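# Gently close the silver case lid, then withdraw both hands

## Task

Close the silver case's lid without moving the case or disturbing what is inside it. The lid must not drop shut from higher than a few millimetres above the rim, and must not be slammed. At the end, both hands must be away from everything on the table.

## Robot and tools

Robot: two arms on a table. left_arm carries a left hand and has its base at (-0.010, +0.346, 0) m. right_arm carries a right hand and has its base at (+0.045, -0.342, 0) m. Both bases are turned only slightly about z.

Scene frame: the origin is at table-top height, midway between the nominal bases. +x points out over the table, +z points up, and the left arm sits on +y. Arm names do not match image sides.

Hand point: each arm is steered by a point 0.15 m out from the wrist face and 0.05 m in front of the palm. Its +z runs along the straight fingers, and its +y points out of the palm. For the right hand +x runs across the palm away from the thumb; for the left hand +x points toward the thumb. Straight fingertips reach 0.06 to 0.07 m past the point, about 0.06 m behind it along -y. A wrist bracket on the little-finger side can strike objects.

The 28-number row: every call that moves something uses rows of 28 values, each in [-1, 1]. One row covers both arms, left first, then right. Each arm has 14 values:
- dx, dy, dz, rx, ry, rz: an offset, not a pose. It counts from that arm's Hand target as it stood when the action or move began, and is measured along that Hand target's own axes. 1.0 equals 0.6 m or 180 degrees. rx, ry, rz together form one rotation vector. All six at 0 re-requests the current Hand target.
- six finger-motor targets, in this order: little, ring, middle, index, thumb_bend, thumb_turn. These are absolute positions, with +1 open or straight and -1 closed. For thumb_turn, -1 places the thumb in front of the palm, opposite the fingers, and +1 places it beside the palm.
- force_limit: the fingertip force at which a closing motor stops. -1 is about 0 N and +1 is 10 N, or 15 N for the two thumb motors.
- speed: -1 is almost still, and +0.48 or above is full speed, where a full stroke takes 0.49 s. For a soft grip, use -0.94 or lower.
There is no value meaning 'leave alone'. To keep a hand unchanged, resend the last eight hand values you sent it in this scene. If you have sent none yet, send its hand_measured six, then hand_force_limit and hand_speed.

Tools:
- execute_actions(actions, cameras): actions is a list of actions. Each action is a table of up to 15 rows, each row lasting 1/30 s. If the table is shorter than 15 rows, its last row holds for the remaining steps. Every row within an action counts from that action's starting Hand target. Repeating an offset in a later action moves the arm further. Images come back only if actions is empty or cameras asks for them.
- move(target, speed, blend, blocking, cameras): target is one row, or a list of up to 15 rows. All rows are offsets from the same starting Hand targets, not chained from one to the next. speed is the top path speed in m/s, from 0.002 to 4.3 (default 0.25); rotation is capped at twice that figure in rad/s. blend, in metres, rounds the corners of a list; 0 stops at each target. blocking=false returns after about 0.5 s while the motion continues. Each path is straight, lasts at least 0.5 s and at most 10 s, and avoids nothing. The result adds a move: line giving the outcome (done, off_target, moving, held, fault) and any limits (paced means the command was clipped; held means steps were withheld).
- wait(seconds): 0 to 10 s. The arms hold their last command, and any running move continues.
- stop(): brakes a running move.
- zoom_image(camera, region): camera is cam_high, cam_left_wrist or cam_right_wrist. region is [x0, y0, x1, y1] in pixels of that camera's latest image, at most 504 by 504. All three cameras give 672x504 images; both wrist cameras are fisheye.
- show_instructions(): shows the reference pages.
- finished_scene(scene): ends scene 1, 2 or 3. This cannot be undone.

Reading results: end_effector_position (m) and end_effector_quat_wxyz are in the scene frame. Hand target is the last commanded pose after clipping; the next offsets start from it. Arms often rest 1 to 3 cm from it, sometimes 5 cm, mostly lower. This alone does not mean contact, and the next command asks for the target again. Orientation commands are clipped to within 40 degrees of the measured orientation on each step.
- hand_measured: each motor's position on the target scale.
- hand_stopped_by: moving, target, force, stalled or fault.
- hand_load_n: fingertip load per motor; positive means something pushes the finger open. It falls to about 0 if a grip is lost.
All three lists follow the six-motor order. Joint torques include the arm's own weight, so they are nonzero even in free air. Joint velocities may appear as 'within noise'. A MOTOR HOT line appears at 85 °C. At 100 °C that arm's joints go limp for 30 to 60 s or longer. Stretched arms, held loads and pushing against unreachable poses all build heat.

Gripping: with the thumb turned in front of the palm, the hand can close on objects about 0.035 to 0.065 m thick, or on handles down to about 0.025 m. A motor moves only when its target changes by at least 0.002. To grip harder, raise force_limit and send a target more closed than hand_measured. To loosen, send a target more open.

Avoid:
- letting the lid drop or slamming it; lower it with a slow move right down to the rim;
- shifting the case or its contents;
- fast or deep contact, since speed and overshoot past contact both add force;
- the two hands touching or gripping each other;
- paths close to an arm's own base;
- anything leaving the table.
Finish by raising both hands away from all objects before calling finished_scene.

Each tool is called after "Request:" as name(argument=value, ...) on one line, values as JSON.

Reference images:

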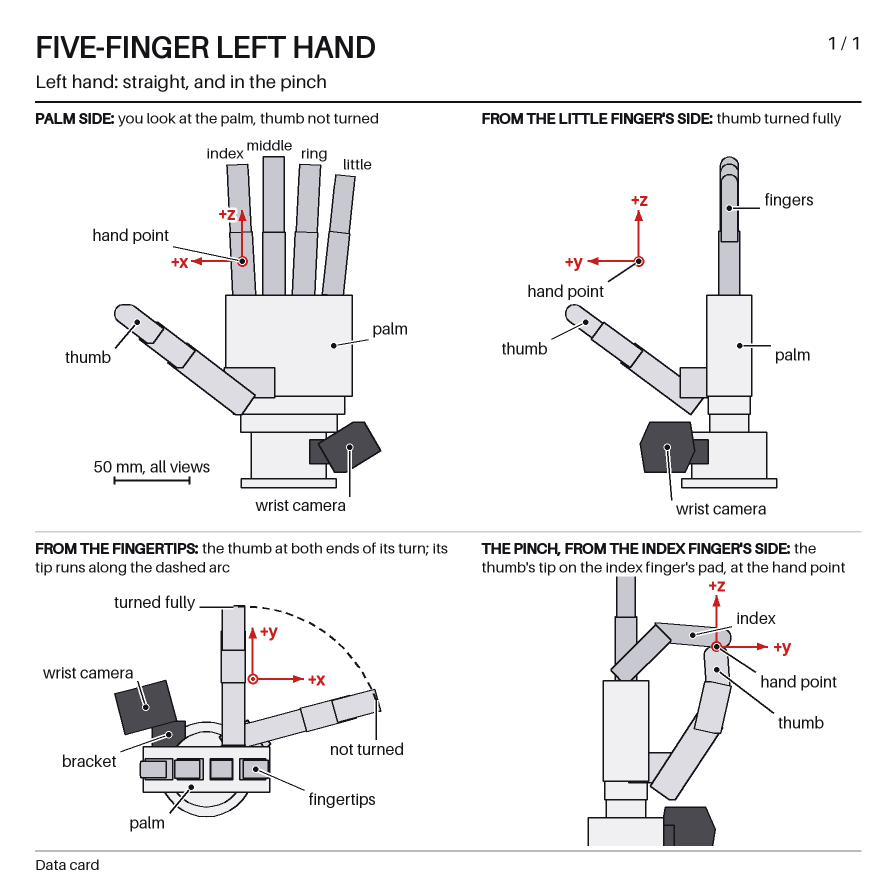

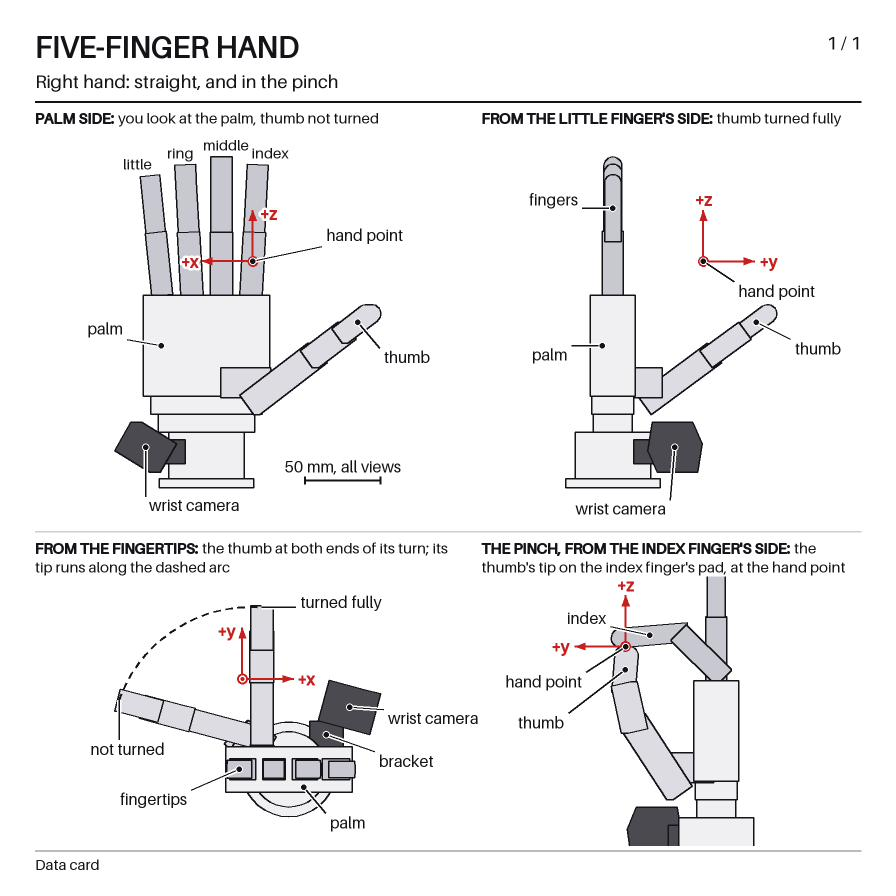

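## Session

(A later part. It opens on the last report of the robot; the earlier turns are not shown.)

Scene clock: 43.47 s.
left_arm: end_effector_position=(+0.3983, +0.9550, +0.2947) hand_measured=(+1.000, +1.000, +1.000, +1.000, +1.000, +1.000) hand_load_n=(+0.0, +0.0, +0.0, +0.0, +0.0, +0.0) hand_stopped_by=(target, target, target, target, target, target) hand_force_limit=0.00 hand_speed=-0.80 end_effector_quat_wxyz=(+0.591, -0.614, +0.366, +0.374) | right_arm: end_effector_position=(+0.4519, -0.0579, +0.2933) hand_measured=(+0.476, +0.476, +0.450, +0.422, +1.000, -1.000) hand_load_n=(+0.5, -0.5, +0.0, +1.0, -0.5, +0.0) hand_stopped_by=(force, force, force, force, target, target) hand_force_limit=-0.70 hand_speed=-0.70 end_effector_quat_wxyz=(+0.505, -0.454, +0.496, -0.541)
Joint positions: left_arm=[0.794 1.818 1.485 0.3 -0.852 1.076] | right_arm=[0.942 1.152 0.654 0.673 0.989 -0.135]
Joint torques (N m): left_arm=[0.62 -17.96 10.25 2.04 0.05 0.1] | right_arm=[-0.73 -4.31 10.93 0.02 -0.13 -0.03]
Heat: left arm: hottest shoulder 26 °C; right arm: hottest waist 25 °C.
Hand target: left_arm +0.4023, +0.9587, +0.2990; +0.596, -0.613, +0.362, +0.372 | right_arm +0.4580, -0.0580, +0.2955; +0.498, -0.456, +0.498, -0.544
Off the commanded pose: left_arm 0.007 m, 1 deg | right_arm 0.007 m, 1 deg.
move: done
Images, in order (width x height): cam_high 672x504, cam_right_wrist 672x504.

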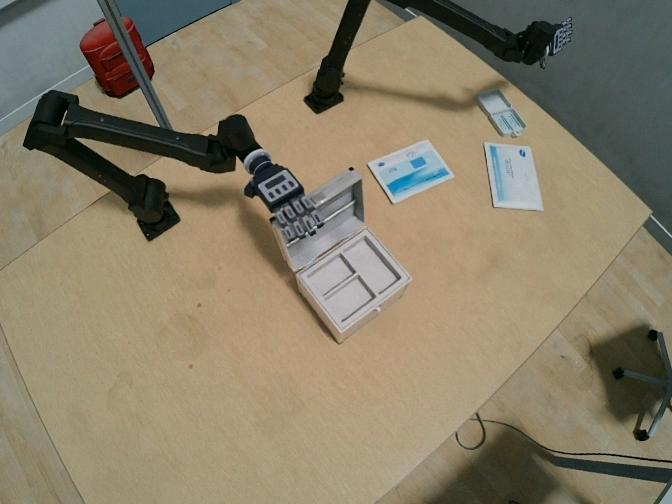

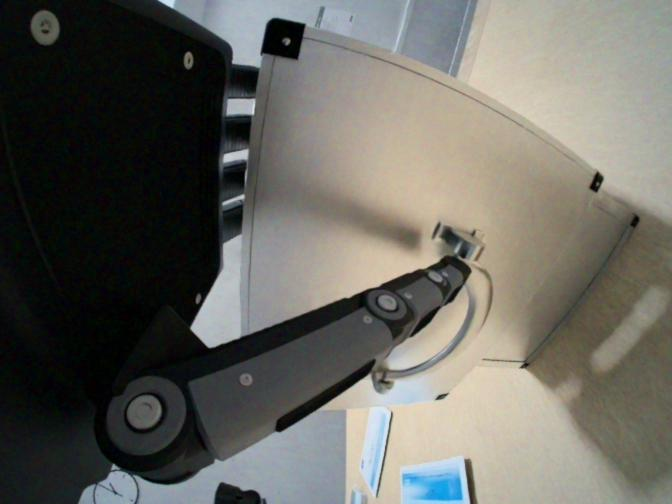

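Request:
move(target=[0,0,0,0,0,0,1,1,1,1,1,1,0,-0.8,-0.0025,-0.0075,0.029,-0.028,0,0,0.3,0.3,0.3,0.3,1,-1,-0.7,-0.7], cameras=["cam_high","cam_right_wrist"], speed=0.04)

Request:
zoom_image(camera="cam_high", region=[240, 150, 380, 290])

Scene clock: 45.50 s.
left_arm: end_effector_position=(+0.3983, +0.9550, +0.2947) hand_measured=(+1.000, +1.000, +1.000, +1.000, +1.000, +1.000) hand_load_n=(+0.0, +0.0, +0.0, +0.0, +0.0, +0.0) hand_stopped_by=(target, target, target, target, target, target) hand_force_limit=0.00 hand_speed=-0.80 end_effector_quat_wxyz=(+0.591, -0.614, +0.366, +0.374) | right_arm: end_effector_position=(+0.4672, -0.0598, +0.2973) hand_measured=(+0.476, +0.476, +0.450, +0.422, +1.000, -1.000) hand_load_n=(+0.5, +0.0, +0.0, +0.5, +0.0, +0.0) hand_stopped_by=(force, force, force, force, target, target) hand_force_limit=-0.70 hand_speed=-0.70 end_effector_quat_wxyz=(+0.482, -0.475, +0.520, -0.521)
Joint positions: left_arm=[0.794 1.818 1.485 0.3 -0.852 1.076] | right_arm=[0.895 1.135 0.739 0.408 0.954 -0.003]
Joint torques (N m): left_arm=[0.62 -18.02 10.17 2.14 0.03 0.14] | right_arm=[-0.79 -4.37 12.15 0.01 -0.32 -0.05]
Heat: left arm: hottest shoulder 26 °C; right arm: hottest elbow 26 °C.
Hand target: left_arm +0.4023, +0.9587, +0.2990; +0.596, -0.613, +0.362, +0.372 | right_arm +0.4750, -0.0580, +0.3013; +0.477, -0.478, +0.522, -0.521
Off the commanded pose: left_arm 0.007 m, 1 deg | right_arm 0.009 m, 1 deg.
move: done
Images, in order (width x height): cam_high 672x504, cam_right_wrist 672x504.

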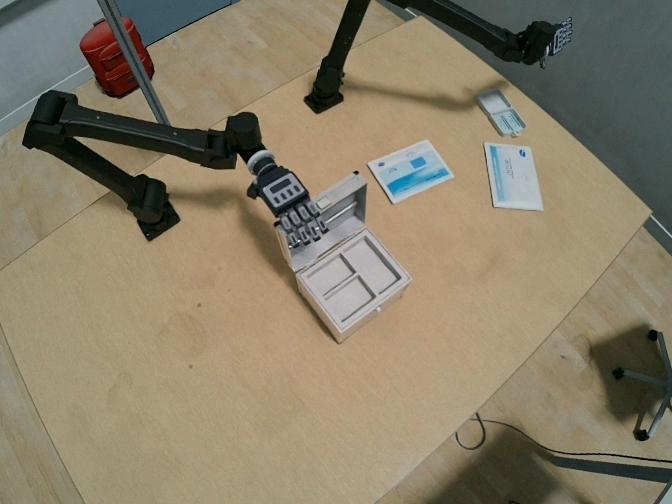

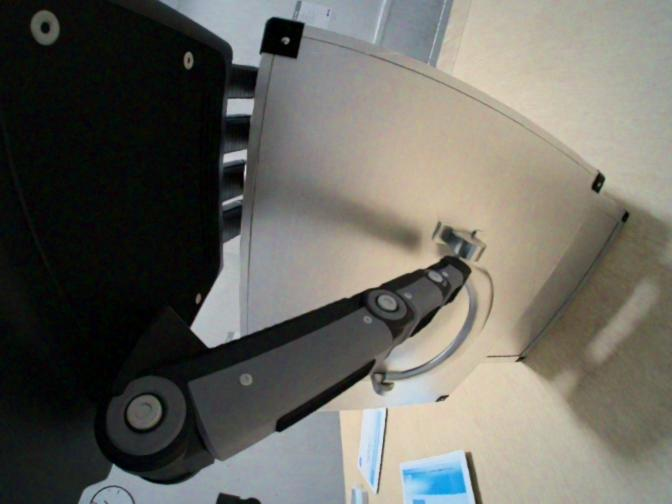

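Scaled by 3.600 from the camera's 672x504 image, which has a finer 960x720 frame.

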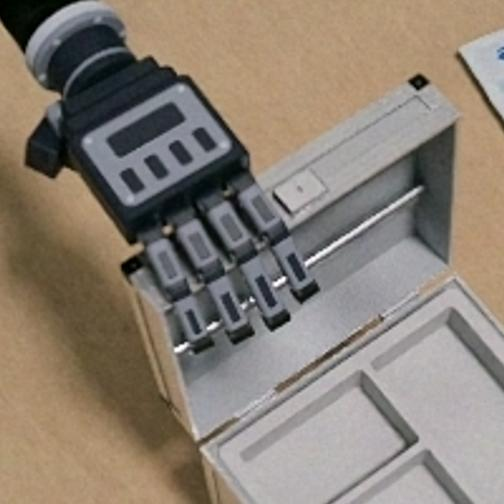

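Request:
move(target=[0,0,0,0,0,0,1,1,1,1,1,1,0,-0.8,0,0,0,0,0,0,0.2,0.2,0.2,0.2,1,-1,-0.7,-0.9], cameras=["cam_high","cam_right_wrist"], speed=0.04)

Request:
zoom_image(camera="cam_high", region=[240, 150, 380, 290])

Scene clock: 47.57 s.
left_arm: end_effector_position=(+0.3983, +0.9550, +0.2947) hand_measured=(+1.000, +1.000, +1.000, +1.000, +1.000, +1.000) hand_load_n=(+0.0, +0.0, +0.0, +0.0, +0.0, +0.0) hand_stopped_by=(target, target, target, target, target, target) hand_force_limit=0.00 hand_speed=-0.80 end_effector_quat_wxyz=(+0.591, -0.614, +0.366, +0.374) | right_arm: end_effector_position=(+0.4678, -0.0593, +0.2924) hand_measured=(+0.200, +0.200, +0.200, +0.200, +1.000, -1.000) hand_load_n=(+0.0, +0.0, +0.0, +0.0, +0.0, +0.0) hand_stopped_by=(target, target, target, target, target, target) hand_force_limit=-0.70 hand_speed=-0.90 end_effector_quat_wxyz=(+0.476, -0.483, +0.519, -0.521)
Joint positions: left_arm=[0.794 1.818 1.485 0.3 -0.852 1.076] | right_arm=[0.894 1.14 0.741 0.391 0.95 -0.003]
Joint torques (N m): left_arm=[0.38 -18.55 10.19 1.96 0.06 0.1] | right_arm=[-0.73 -4.54 11.92 0.66 -0.11 -0.03]
Heat: left arm: hottest shoulder 26 °C; right arm: hottest elbow 26 °C.
Hand target: left_arm +0.4023, +0.9587, +0.2990; +0.596, -0.613, +0.362, +0.372 | right_arm +0.4750, -0.0581, +0.3013; +0.477, -0.478, +0.522, -0.521
Off the commanded pose: left_arm 0.007 m, 1 deg | right_arm 0.012 m, 1 deg.
move: off_target (right_arm)
Images, in order (width x height): cam_high 672x504, cam_right_wrist 672x504.

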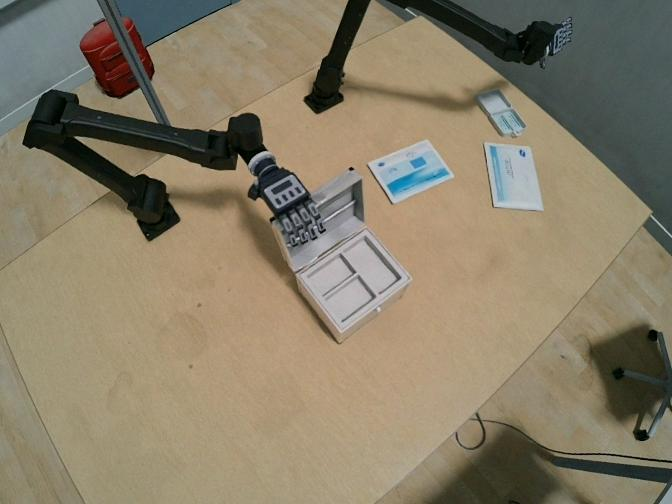

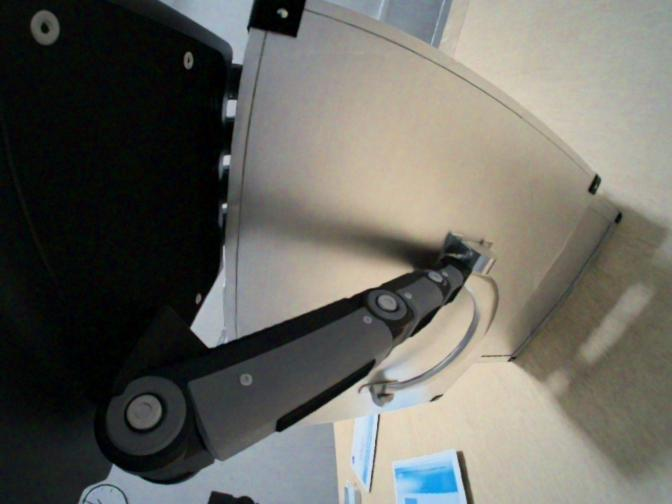

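Scaled by 3.600 from the camera's 672x504 image, which has a finer 960x720 frame.

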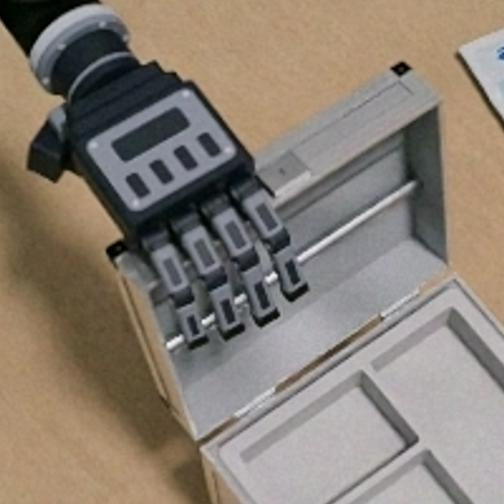

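Request:
move(target=[0,0,0,0,0,0,1,1,1,1,1,1,0,-0.8,0,0,-0.012,0,0,0,0.2,0.2,0.2,0.2,1,-0.45,-0.7,-0.7], cameras=["cam_right_wrist"], speed=0.04)

Scene clock: 50.07 s.
left_arm: end_effector_position=(+0.3983, +0.9550, +0.2947) hand_measured=(+1.000, +1.000, +1.000, +1.000, +1.000, +1.000) hand_load_n=(+0.0, +0.0, +0.0, +0.0, +0.0, +0.0) hand_stopped_by=(target, target, target, target, target, target) hand_force_limit=0.00 hand_speed=-0.80 end_effector_quat_wxyz=(+0.591, -0.614, +0.366, +0.374) | right_arm: end_effector_position=(+0.4678, -0.0612, +0.2919) hand_measured=(+0.200, +0.200, +0.200, +0.200, +1.000, -0.450) hand_load_n=(+0.0, +0.0, +0.0, +0.5, +0.5, -3.0) hand_stopped_by=(target, target, target, target, target, target) hand_force_limit=-0.70 hand_speed=-0.70 end_effector_quat_wxyz=(+0.473, -0.482, +0.520, -0.523)
Joint positions: left_arm=[0.794 1.818 1.485 0.3 -0.852 1.076] | right_arm=[0.894 1.14 0.741 0.389 0.958 -0.004]
Joint torques (N m): left_arm=[1.2 -18.49 10.15 2.03 0.01 0.06] | right_arm=[0.85 -5.6 11.21 0.61 0.23 -0.02]
Heat: left arm: hottest shoulder 26 °C; right arm: hottest elbow 26 °C.
Hand target: left_arm +0.4023, +0.9587, +0.2990; +0.596, -0.613, +0.362, +0.372 | right_arm +0.4679, -0.0574, +0.3013; +0.477, -0.478, +0.522, -0.521
Off the commanded pose: left_arm 0.007 m, 1 deg | right_arm 0.010 m, 1 deg.
move: done
Images, in order (width x height): cam_right_wrist 672x504.

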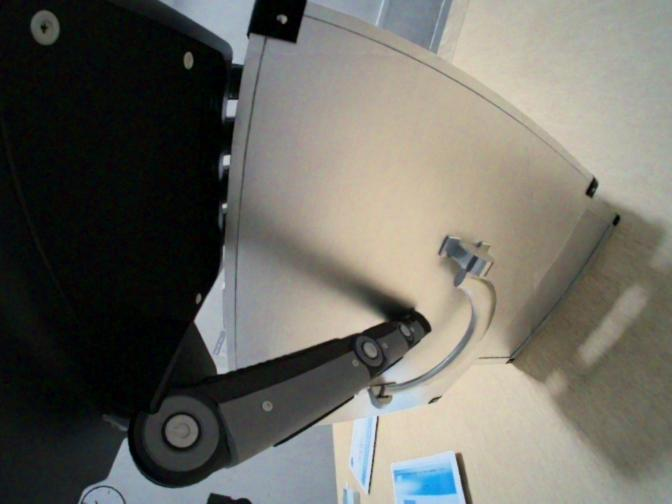

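Request:
move(target=[0,0,0,0,0,0,1,1,1,1,1,1,0,-0.8,-0.003,-0.03,0.035,0,0,0,0.2,0.2,0.2,0.2,1,-0.45,-0.7,-0.7], cameras=["cam_high","cam_right_wrist"], speed=0.04)

Request:
zoom_image(camera="cam_high", region=[240, 150, 380, 290])

Scene clock: 52.77 s.
left_arm: end_effector_position=(+0.3983, +0.9550, +0.2947) hand_measured=(+1.000, +1.000, +1.000, +1.000, +1.000, +1.000) hand_load_n=(+0.0, +0.0, +0.0, +0.0, +0.0, +0.0) hand_stopped_by=(target, target, target, target, target, target) hand_force_limit=0.00 hand_speed=-0.80 end_effector_quat_wxyz=(+0.591, -0.614, +0.366, +0.374) | right_arm: end_effector_position=(+0.4728, -0.0603, +0.2946) hand_measured=(+0.200, +0.200, +0.200, +0.200, +1.000, -0.450) hand_load_n=(+0.0, +0.0, +0.0, +0.0, +0.5, -0.5) hand_stopped_by=(target, target, target, target, target, target) hand_force_limit=-0.70 hand_speed=-0.70 end_effector_quat_wxyz=(+0.469, -0.495, +0.515, -0.519)
Joint positions: left_arm=[0.794 1.818 1.485 0.3 -0.852 1.076] | right_arm=[0.877 1.139 0.763 0.34 0.923 -0.004]
Joint torques (N m): left_arm=[0.56 -18.37 10.13 2.04 -0.02 0.04] | right_arm=[-1.49 -4.37 14.82 0.69 -0.11 -0.02]
Heat: left arm: hottest shoulder 26 °C; right arm: hottest elbow 26 °C.
Hand target: left_arm +0.4023, +0.9587, +0.2990; +0.596, -0.613, +0.362, +0.372 | right_arm +0.4890, -0.0575, +0.3195; +0.477, -0.478, +0.522, -0.521
Off the commanded pose: left_arm 0.007 m, 1 deg | right_arm 0.030 m, 2 deg.
move: off_target (right_arm)
Images, in order (width x height): cam_high 672x504, cam_right_wrist 672x504.

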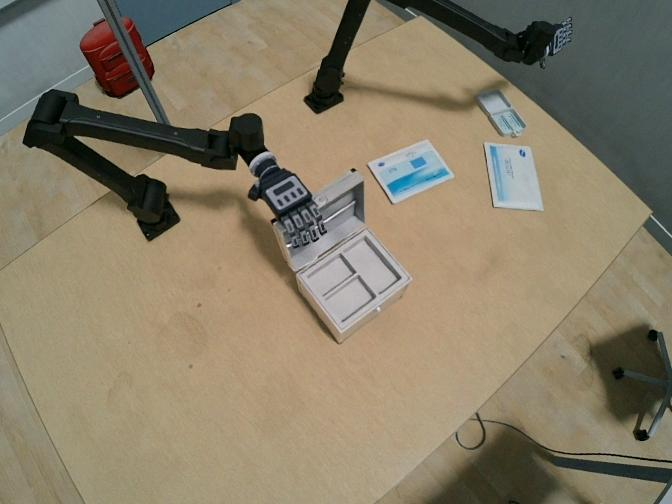

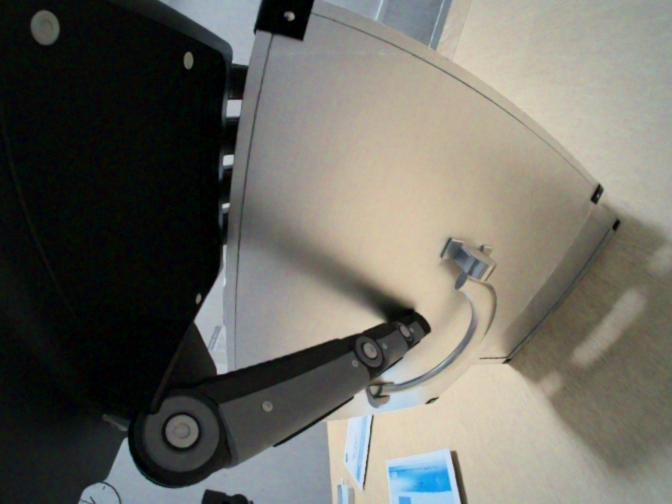

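Scaled by 3.600 from the camera's 672x504 image, which has a finer 960x720 frame.

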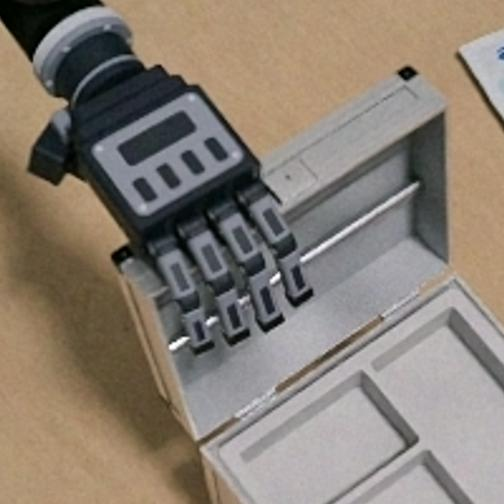

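Request:
move(target=[0,0,0,0,0,0,1,1,1,1,1,1,0,-0.8,-0.003,-0.021,0.043,-0.028,0,0,0.2,0.2,0.2,0.2,1,-0.45,-0.7,-0.7], cameras=["cam_high","cam_right_wrist"], speed=0.04)

Request:
zoom_image(camera="cam_high", region=[240, 150, 380, 290])

Scene clock: 55.00 s.
left_arm: end_effector_position=(+0.3983, +0.9550, +0.2947) hand_measured=(+1.000, +1.000, +1.000, +1.000, +1.000, +1.000) hand_load_n=(+0.0, +0.0, +0.0, +0.0, +0.0, +0.0) hand_stopped_by=(target, target, target, target, target, target) hand_force_limit=0.00 hand_speed=-0.80 end_effector_quat_wxyz=(+0.591, -0.614, +0.366, +0.374) | right_arm: end_effector_position=(+0.4942, -0.0603, +0.3010) hand_measured=(+0.200, +0.200, +0.200, +0.200, +1.000, -0.450) hand_load_n=(+0.0, +0.0, +0.0, +1.0, +1.5, -2.0) hand_stopped_by=(target, target, target, target, target, target) hand_force_limit=-0.70 hand_speed=-0.70 end_effector_quat_wxyz=(-0.439, +0.527, -0.531, +0.498)
Joint positions: left_arm=[0.794 1.818 1.485 0.3 -0.852 1.076] | right_arm=[0.819 1.165 0.883 0.099 0.853 0.079]
Joint torques (N m): left_arm=[0.85 -18.02 10.24 2.13 0.01 0.06] | right_arm=[-2.02 -4.89 15.9 1.32 0.16 0.16]
Motor temperatures (°C): left_arm=[24 26 24 25 24 23] | right_arm=[25 25 27 24 24 23]
Heat: left arm: hottest shoulder 26 °C; right arm: hottest elbow 27 °C.
Hand target: left_arm +0.4023, +0.9587, +0.2990; +0.596, -0.613, +0.362, +0.372 | right_arm +0.5148, -0.0579, +0.3319; -0.456, +0.498, -0.544, +0.498
Off the commanded pose: left_arm 0.007 m, 1 deg | right_arm 0.037 m, 4 deg.
move: off_target (right_arm)
Images, in order (width x height): cam_high 672x504, cam_right_wrist 672x504.

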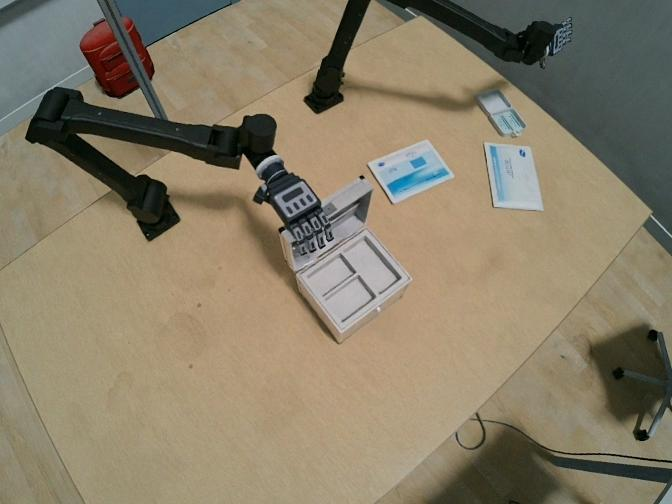

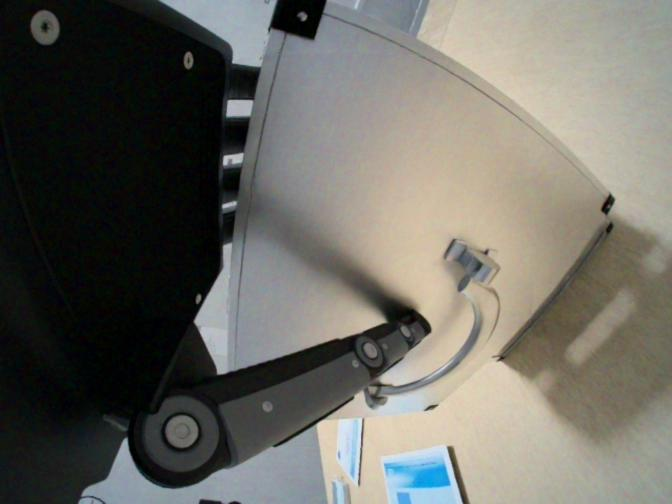

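Scaled by 3.600 from the camera's 672x504 image, which has a finer 960x720 frame.

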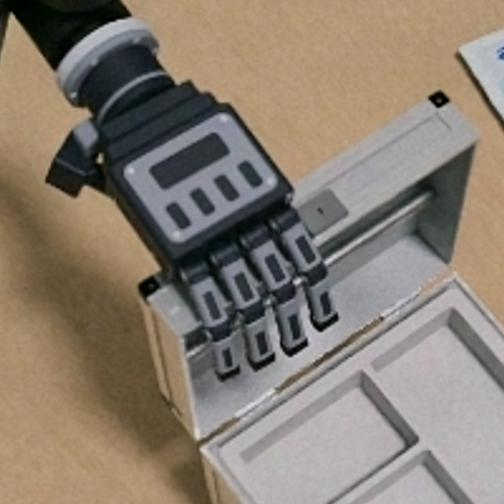

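Request:
move(target=[0,0,0,0,0,0,1,1,1,1,1,1,0,-0.8,-0.003,-0.008,0.0325,-0.028,0,0,0.08,0.08,0.08,0.08,1,-0.45,-0.7,-0.8], cameras=["cam_high","cam_right_wrist"], speed=0.04)

Request:
zoom_image(camera="cam_high", region=[250, 150, 390, 290])

Scene clock: 57.53 s.
left_arm: end_effector_position=(+0.3983, +0.9550, +0.2947) hand_measured=(+1.000, +1.000, +1.000, +1.000, +1.000, +1.000) hand_load_n=(+0.0, -0.5, +0.0, +0.0, +0.0, +0.0) hand_stopped_by=(target, target, target, target, target, target) hand_force_limit=0.00 hand_speed=-0.80 end_effector_quat_wxyz=(+0.591, -0.614, +0.366, +0.374) | right_arm: end_effector_position=(+0.5102, -0.0607, +0.3019) hand_measured=(+0.080, +0.080, +0.092, +0.184, +1.000, -0.450) hand_load_n=(+0.0, +0.0, +1.5, +1.0, +3.0, -2.5) hand_stopped_by=(target, target, force, force, target, target) hand_force_limit=-0.70 hand_speed=-0.80 end_effector_quat_wxyz=(-0.412, +0.553, -0.549, +0.473)
Joint positions: left_arm=[0.794 1.818 1.485 0.3 -0.852 1.076] | right_arm=[0.773 1.201 0.987 -0.094 0.79 0.151]
Joint torques (N m): left_arm=[0.38 -18.37 10.17 1.98 -0.01 0.1] | right_arm=[-2.26 -5.01 16.46 1.69 0.4 0.22]
Heat: left arm: hottest shoulder 26 °C; right arm: hottest elbow 27 °C.
Hand target: left_arm +0.4023, +0.9587, +0.2990; +0.596, -0.613, +0.362, +0.372 | right_arm +0.5348, -0.0579, +0.3348; -0.433, +0.518, -0.566, +0.473
Off the commanded pose: left_arm 0.007 m, 1 deg | right_arm 0.041 m, 5 deg.
move: off_target (right_arm)
Images, in order (width x height): cam_high 672x504, cam_right_wrist 672x504.

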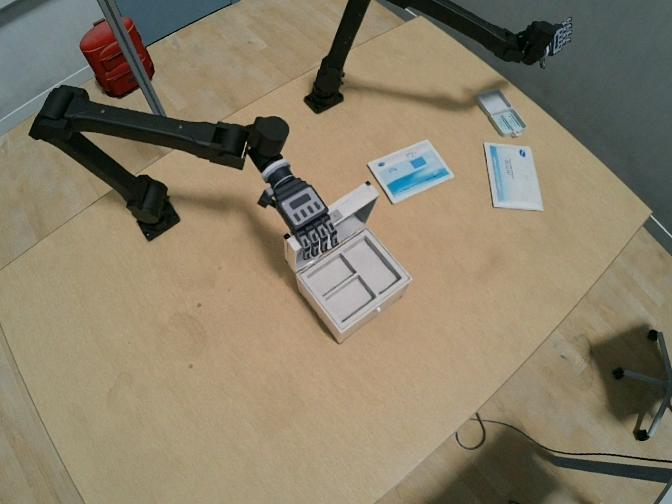

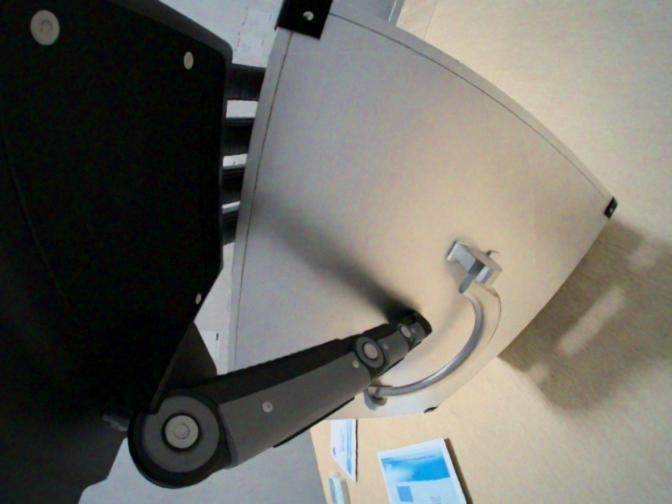

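Scaled by 3.600 from the camera's 672x504 image, which has a finer 960x720 frame.

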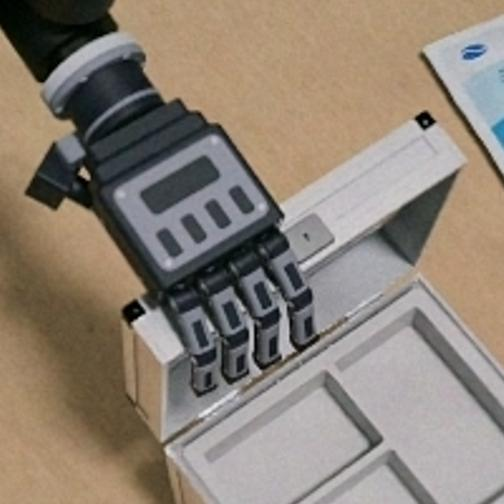

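Request:
move(target=[0,0,0,0,0,0,1,1,1,1,1,1,0,-0.8,-0.003,-0.008,0.0357,0,0,0,0.08,0.08,0.08,0.08,1,-0.45,-0.7,-0.8], cameras=["cam_high","cam_right_wrist"], speed=0.04)

Request:
zoom_image(camera="cam_high", region=[250, 150, 390, 290])

Scene clock: 59.17 s.
left_arm: end_effector_position=(+0.3983, +0.9550, +0.2947) hand_measured=(+1.000, +1.000, +1.000, +1.000, +1.000, +1.000) hand_load_n=(+0.0, +0.0, +0.0, +0.0, +0.0, +0.0) hand_stopped_by=(target, target, target, target, target, target) hand_force_limit=0.00 hand_speed=-0.80 end_effector_quat_wxyz=(+0.591, -0.614, +0.366, +0.374) | right_arm: end_effector_position=(+0.5226, -0.0600, +0.3038) hand_measured=(+0.080, +0.080, +0.092, +0.184, +1.000, -0.450) hand_load_n=(+0.0, +0.5, +4.0, +1.5, +5.5, -4.5) hand_stopped_by=(target, target, force, force, target, target) hand_force_limit=-0.70 hand_speed=-0.80 end_effector_quat_wxyz=(-0.412, +0.559, -0.546, +0.468)
Joint positions: left_arm=[0.794 1.818 1.485 0.3 -0.852 1.076] | right_arm=[0.748 1.224 1.015 -0.099 0.752 0.139]
Joint torques (N m): left_arm=[1.08 -17.79 10.32 1.96 0.02 0.1] | right_arm=[-2.9 -4.19 17.25 2.19 0.55 0.22]
Heat: left arm: hottest shoulder 26 °C; right arm: hottest elbow 27 °C.
Hand target: left_arm +0.4023, +0.9587, +0.2990; +0.596, -0.613, +0.362, +0.372 | right_arm +0.5568, -0.0579, +0.3357; -0.433, +0.518, -0.566, +0.473
Off the commanded pose: left_arm 0.007 m, 1 deg | right_arm 0.047 m, 6 deg.
move: off_target (right_arm)
Images, in order (width x height): cam_high 672x504, cam_right_wrist 672x504.

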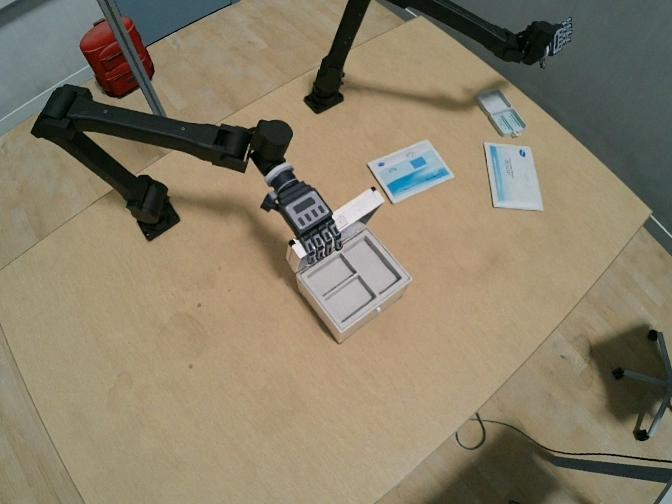

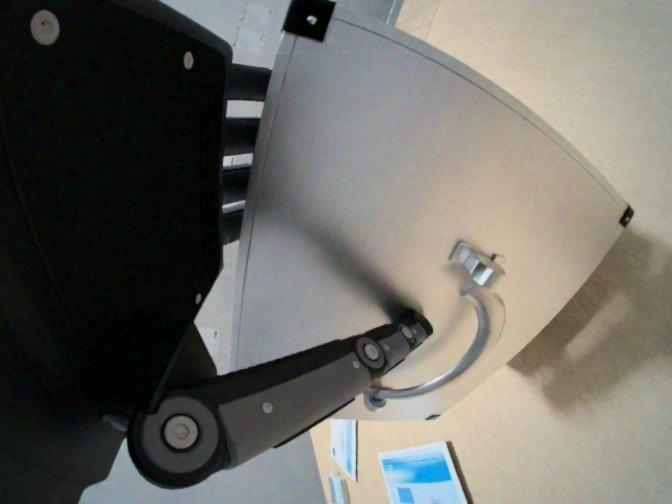

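Scaled by 3.600 from the camera's 672x504 image, which has a finer 960x720 frame.

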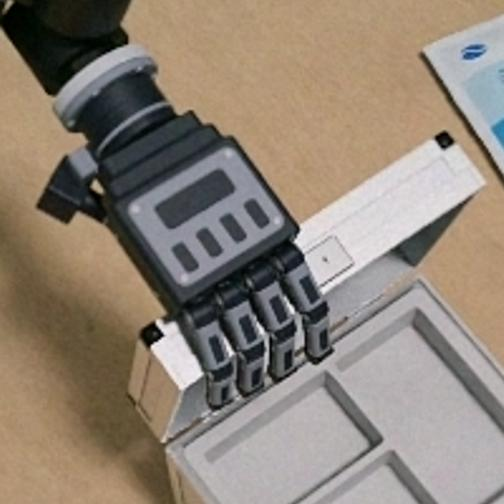

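Request:
move(target=[0,0,0,0,0,0,1,1,1,1,1,1,0,-0.8,-0.002,0.021,0.0256,-0.03,0,0,0.16,0.16,0.16,0.2,1,-0.45,-0.7,-0.8], cameras=["cam_high","cam_right_wrist"], speed=0.04)

Request:
zoom_image(camera="cam_high", region=[260, 160, 400, 300])

Scene clock: 61.50 s.
left_arm: end_effector_position=(+0.3983, +0.9550, +0.2947) hand_measured=(+1.000, +1.000, +1.000, +1.000, +1.000, +1.000) hand_load_n=(+0.0, +0.0, +0.0, +0.0, +0.0, +0.0) hand_stopped_by=(target, target, target, target, target, target) hand_force_limit=0.00 hand_speed=-0.80 end_effector_quat_wxyz=(+0.591, -0.614, +0.366, +0.374) | right_arm: end_effector_position=(+0.5367, -0.0607, +0.3013) hand_measured=(+0.160, +0.160, +0.160, +0.200, +1.000, -0.450) hand_load_n=(-0.5, +0.0, +3.0, +3.0, +4.5, -6.0) hand_stopped_by=(target, target, target, force, target, target) hand_force_limit=-0.70 hand_speed=-0.80 end_effector_quat_wxyz=(-0.391, +0.575, -0.564, +0.445)
Joint positions: left_arm=[0.794 1.818 1.485 0.3 -0.852 1.076] | right_arm=[0.71 1.267 1.097 -0.231 0.699 0.192]
Joint torques (N m): left_arm=[0.5 -17.96 10.15 2.06 -0.01 0.1] | right_arm=[-2.49 -3.96 16.23 2.15 0.67 0.39]
Heat: left arm: hottest shoulder 26 °C; right arm: hottest elbow 28 °C.
Hand target: left_arm +0.4023, +0.9587, +0.2990; +0.596, -0.613, +0.362, +0.372 | right_arm +0.5697, -0.0580, +0.3209; -0.408, +0.538, -0.587, +0.446
Off the commanded pose: left_arm 0.007 m, 1 deg | right_arm 0.038 m, 5 deg.
move: off_target (right_arm)
Images, in order (width x height): cam_high 672x504, cam_right_wrist 672x504.

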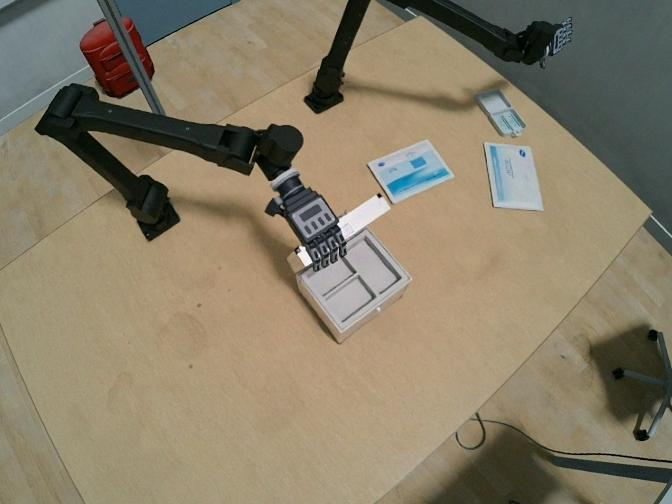

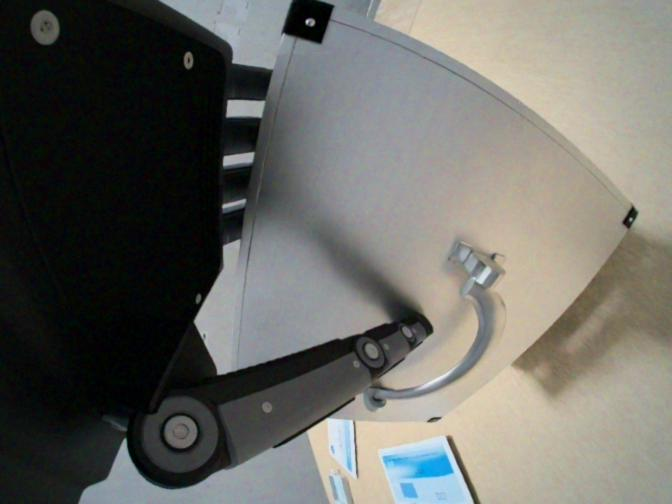

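Scaled by 3.600 from the camera's 672x504 image, which has a finer 960x720 frame.

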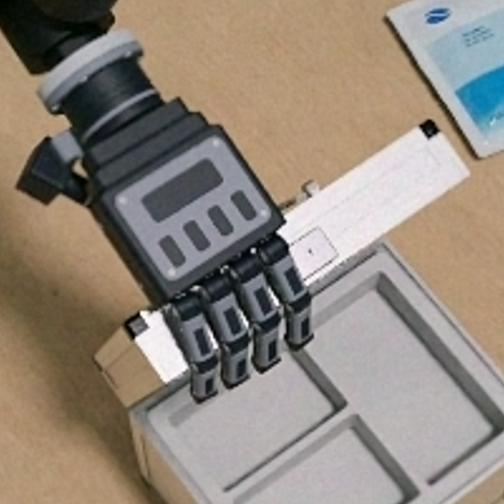

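Request:
move(target=[0,0,0,0,0,0,1,1,1,1,1,1,0,-0.8,-0.0025,0.0033,0.0303,-0.044,0,0,0.16,0.16,0.2,0.24,1,-0.45,-0.7,-0.8], cameras=["cam_high"], speed=0.04)

Request:
zoom_image(camera="cam_high", region=[260, 160, 400, 300])

Scene clock: 64.70 s.
left_arm: end_effector_position=(+0.3983, +0.9550, +0.2947) hand_measured=(+1.000, +1.000, +1.000, +1.000, +1.000, +1.000) hand_load_n=(+0.0, +0.0, +0.0, +0.0, +0.0, +0.0) hand_stopped_by=(target, target, target, target, target, target) hand_force_limit=0.00 hand_speed=-0.80 end_effector_quat_wxyz=(+0.591, -0.614, +0.366, +0.374) | right_arm: end_effector_position=(+0.5558, -0.0616, +0.2948) hand_measured=(+0.160, +0.160, +0.200, +0.240, +1.000, -0.450) hand_load_n=(+0.0, +3.5, +0.5, +0.0, +3.0, -6.0) hand_stopped_by=(target, target, target, target, target, target) hand_force_limit=-0.70 hand_speed=-0.80 end_effector_quat_wxyz=(-0.351, +0.604, -0.593, +0.402)
Joint positions: left_arm=[0.794 1.818 1.485 0.3 -0.852 1.076] | right_arm=[0.655 1.348 1.241 -0.447 0.611 0.264]
Joint torques (N m): left_arm=[0.73 -18.61 10.25 1.84 0.02 0.06] | right_arm=[-2.14 -5.71 15.94 1.84 1 0.41]
Heat: left arm: hottest shoulder 26 °C; right arm: hottest elbow 28 °C.
Hand target: left_arm +0.4023, +0.9587, +0.2990; +0.596, -0.613, +0.362, +0.372 | right_arm +0.5868, -0.0580, +0.3139; -0.370, +0.565, -0.617, +0.404
Off the commanded pose: left_arm 0.007 m, 1 deg | right_arm 0.037 m, 6 deg.
move: off_target (right_arm)
Images, in order (width x height): cam_high 672x504.

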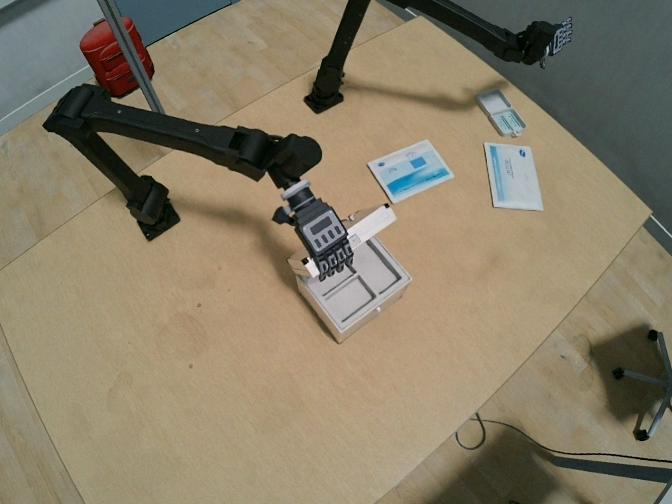

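Scaled by 3.600 from the camera's 672x504 image, which has a finer 960x720 frame.

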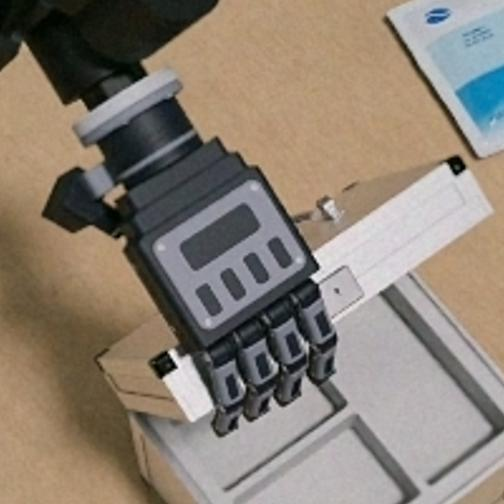

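Request:
move(target=[0,0,0,0,0,0,1,1,1,1,1,1,0,-0.8,-0.003,-0.002,0.039,-0.044,0,0,0.16,0.16,0.2,0.24,1,-0.45,-0.7,-0.8], cameras=["cam_high","cam_right_wrist"], speed=0.04)

Scene clock: 67.47 s.
left_arm: end_effector_position=(+0.3983, +0.9550, +0.2947) hand_measured=(+1.000, +1.000, +1.000, +1.000, +1.000, +1.000) hand_load_n=(+0.0, +0.0, +0.0, +0.0, +0.0, +0.0) hand_stopped_by=(target, target, target, target, target, target) hand_force_limit=0.00 hand_speed=-0.80 end_effector_quat_wxyz=(+0.591, -0.614, +0.366, +0.374) | right_arm: end_effector_position=(+0.5752, -0.0625, +0.2857) hand_measured=(+0.160, +0.160, +0.200, +0.240, +1.000, -0.450) hand_load_n=(+0.0, +3.5, +0.0, +0.0, +3.0, -6.5) hand_stopped_by=(target, target, target, target, target, target) hand_force_limit=-0.70 hand_speed=-0.80 end_effector_quat_wxyz=(-0.306, +0.631, -0.618, +0.355)
Joint positions: left_arm=[0.794 1.818 1.485 0.3 -0.852 1.076] | right_arm=[0.601 1.448 1.395 -0.648 0.517 0.312]
Joint torques (N m): left_arm=[0.85 -18.96 10.24 2.03 -0.01 0.07] | right_arm=[-1.44 -7.47 16.18 2.1 1.2 0.48]
Heat: left arm: hottest shoulder 27 °C; right arm: hottest elbow 29 °C.
Hand target: left_arm +0.4023, +0.9587, +0.2990; +0.596, -0.613, +0.362, +0.372 | right_arm +0.6088, -0.0581, +0.3058; -0.330, +0.589, -0.643, +0.361
Off the commanded pose: left_arm 0.007 m, 1 deg | right_arm 0.039 m, 6 deg.
move: off_target (right_arm)
Images, in order (width x height): cam_high 672x504, cam_right_wrist 672x504.

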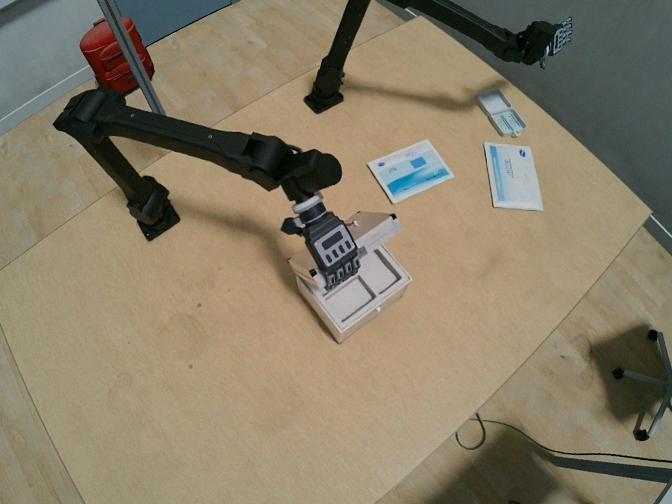

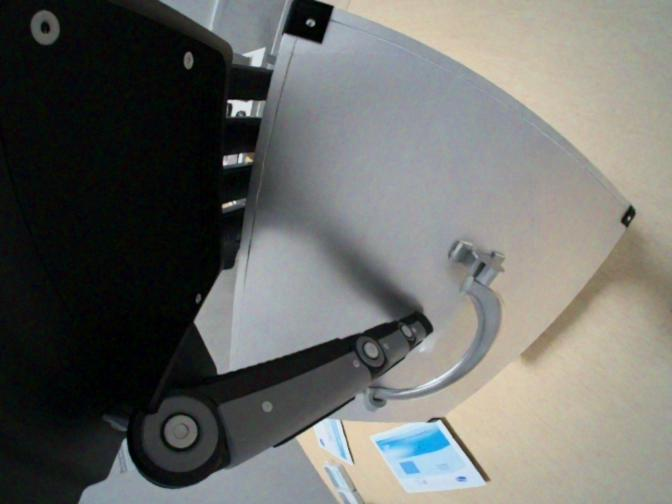

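Request:
move(target=[[0,0,0,0,0,0,1,1,1,1,1,1,0,-0.8,-0.003,-0.001,0.0365,-0.044,0,0,0.16,0.16,0.2,0.24,1,-0.45,-0.7,-0.8],[0,0,0,0,0,0,1,1,1,1,1,1,0,-0.8,-0.005,0.002,0.0697,-0.088,0,0,0.16,0.16,0.2,0.24,1,-0.45,-0.7,-0.8]], cameras=["cam_high"], speed=0.04, blend=0.01)

Request:
zoom_image(camera="cam_high", region=[280, 190, 420, 330])

Scene clock: 71.90 s.
left_arm: end_effector_position=(+0.3983, +0.9550, +0.2947) hand_measured=(+1.000, +1.000, +1.000, +1.000, +1.000, +1.000) hand_load_n=(+0.0, +0.0, +0.0, +0.0, +0.0, +0.0) hand_stopped_by=(target, target, target, target, target, target) hand_force_limit=0.00 hand_speed=-0.80 end_effector_quat_wxyz=(+0.591, -0.614, +0.366, +0.374) | right_arm: end_effector_position=(+0.6077, -0.0638, +0.2599) hand_measured=(+0.160, +0.160, +0.200, +0.240, +1.000, -0.450) hand_load_n=(+0.5, +4.0, +0.0, +0.0, +2.5, -7.0) hand_stopped_by=(target, target, target, target, target, target) hand_force_limit=-0.70 hand_speed=-0.80 end_effector_quat_wxyz=(-0.212, +0.675, -0.659, +0.256)
Joint positions: left_arm=[0.794 1.818 1.485 0.3 -0.852 1.076] | right_arm=[0.514 1.679 1.711 -1.007 0.346 0.358]
Joint torques (N m): left_arm=[0.38 -18.26 10.14 1.98 0.02 0.09] | right_arm=[-1.38 -11.28 16.64 1.95 1.22 0.59]
Heat: left arm: hottest shoulder 27 °C; right arm: hottest elbow 29 °C.
Hand target: left_arm +0.4023, +0.9587, +0.2990; +0.596, -0.613, +0.362, +0.372 | right_arm +0.6440, -0.0581, +0.2831; -0.246, +0.629, -0.687, +0.269
Off the commanded pose: left_arm 0.007 m, 1 deg | right_arm 0.043 m, 7 deg.
move: off_target (right_arm)
Images, in order (width x height): cam_high 672x504.

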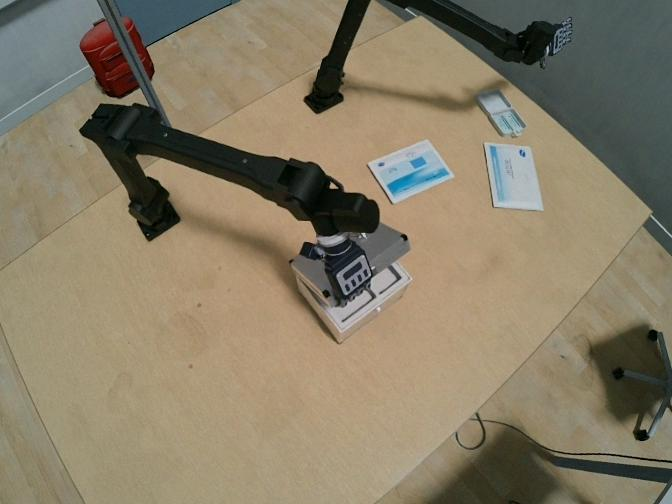

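Scaled by 3.600 from the camera's 672x504 image, which has a finer 960x720 frame.

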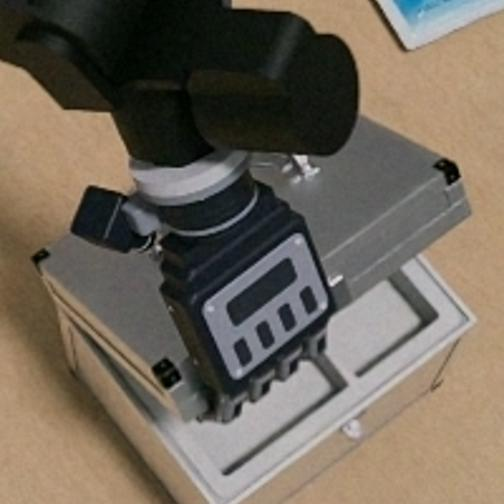

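Request:
move(target=[[0,0,0,0,0,0,1,1,1,1,1,1,0,-0.8,-0.002,0.0005,0.0345,-0.044,0,0,0.16,0.16,0.2,0.24,1,-0.45,-0.7,-0.8],[0,0,0,0,0,0,1,1,1,1,1,1,0,-0.8,-0.0036,0.0055,0.068,-0.088,0,0,0.16,0.16,0.2,0.24,1,-0.45,-0.7,-0.8]], cameras=["cam_high"], speed=0.04, blend=0.01)

Request:
zoom_image(camera="cam_high", region=[280, 210, 420, 350])

Scene clock: 76.40 s.
left_arm: end_effector_position=(+0.3983, +0.9550, +0.2947) hand_measured=(+1.000, +1.000, +1.000, +1.000, +1.000, +1.000) hand_load_n=(+0.0, +0.0, -0.5, +0.0, +0.0, +0.0) hand_stopped_by=(target, target, target, target, target, target) hand_force_limit=0.00 hand_speed=-0.80 end_effector_quat_wxyz=(+0.591, -0.614, +0.366, +0.374) | right_arm: end_effector_position=(+0.6314, -0.0647, +0.2257) hand_measured=(+0.160, +0.160, +0.200, +0.240, +1.000, -0.450) hand_load_n=(+1.0, +3.0, +0.0, +0.0, +2.5, -9.0) hand_stopped_by=(target, target, target, target, target, target) hand_force_limit=-0.70 hand_speed=-0.80 end_effector_quat_wxyz=(-0.114, +0.704, -0.685, +0.151)
Joint positions: left_arm=[0.794 1.818 1.485 0.3 -0.852 1.076] | right_arm=[0.449 1.944 2.053 -1.35 0.196 0.365]
Joint torques (N m): left_arm=[0.67 -18.2 10.24 2 0.04 0.07] | right_arm=[-1.2 -15.56 16.68 1.46 0.99 0.72]
Heat: left arm: hottest shoulder 27 °C; right arm: hottest elbow 30 °C.
Hand target: left_arm +0.4023, +0.9587, +0.2990; +0.596, -0.613, +0.362, +0.372 | right_arm +0.6694, -0.0583, +0.2507; -0.157, +0.657, -0.717, +0.172
Off the commanded pose: left_arm 0.007 m, 1 deg | right_arm 0.046 m, 9 deg.
move: off_target (right_arm)
Images, in order (width x height): cam_high 672x504.

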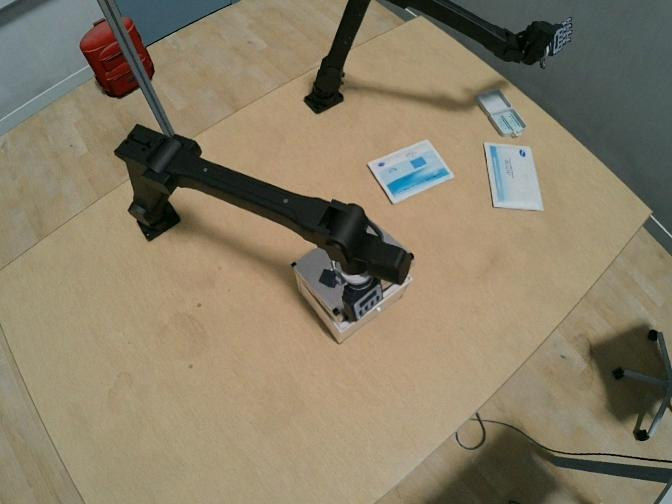

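Scaled by 3.600 from the camera's 672x504 image, which has a finer 960x720 frame.

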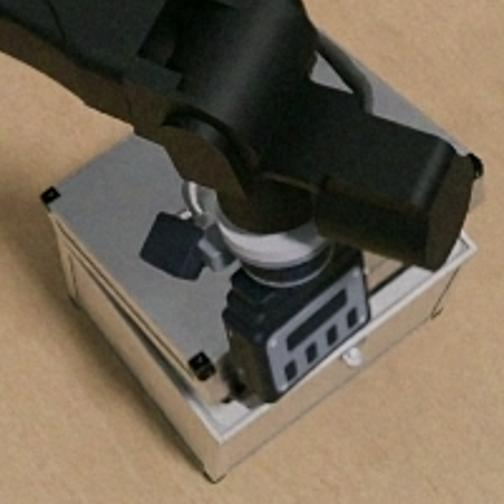

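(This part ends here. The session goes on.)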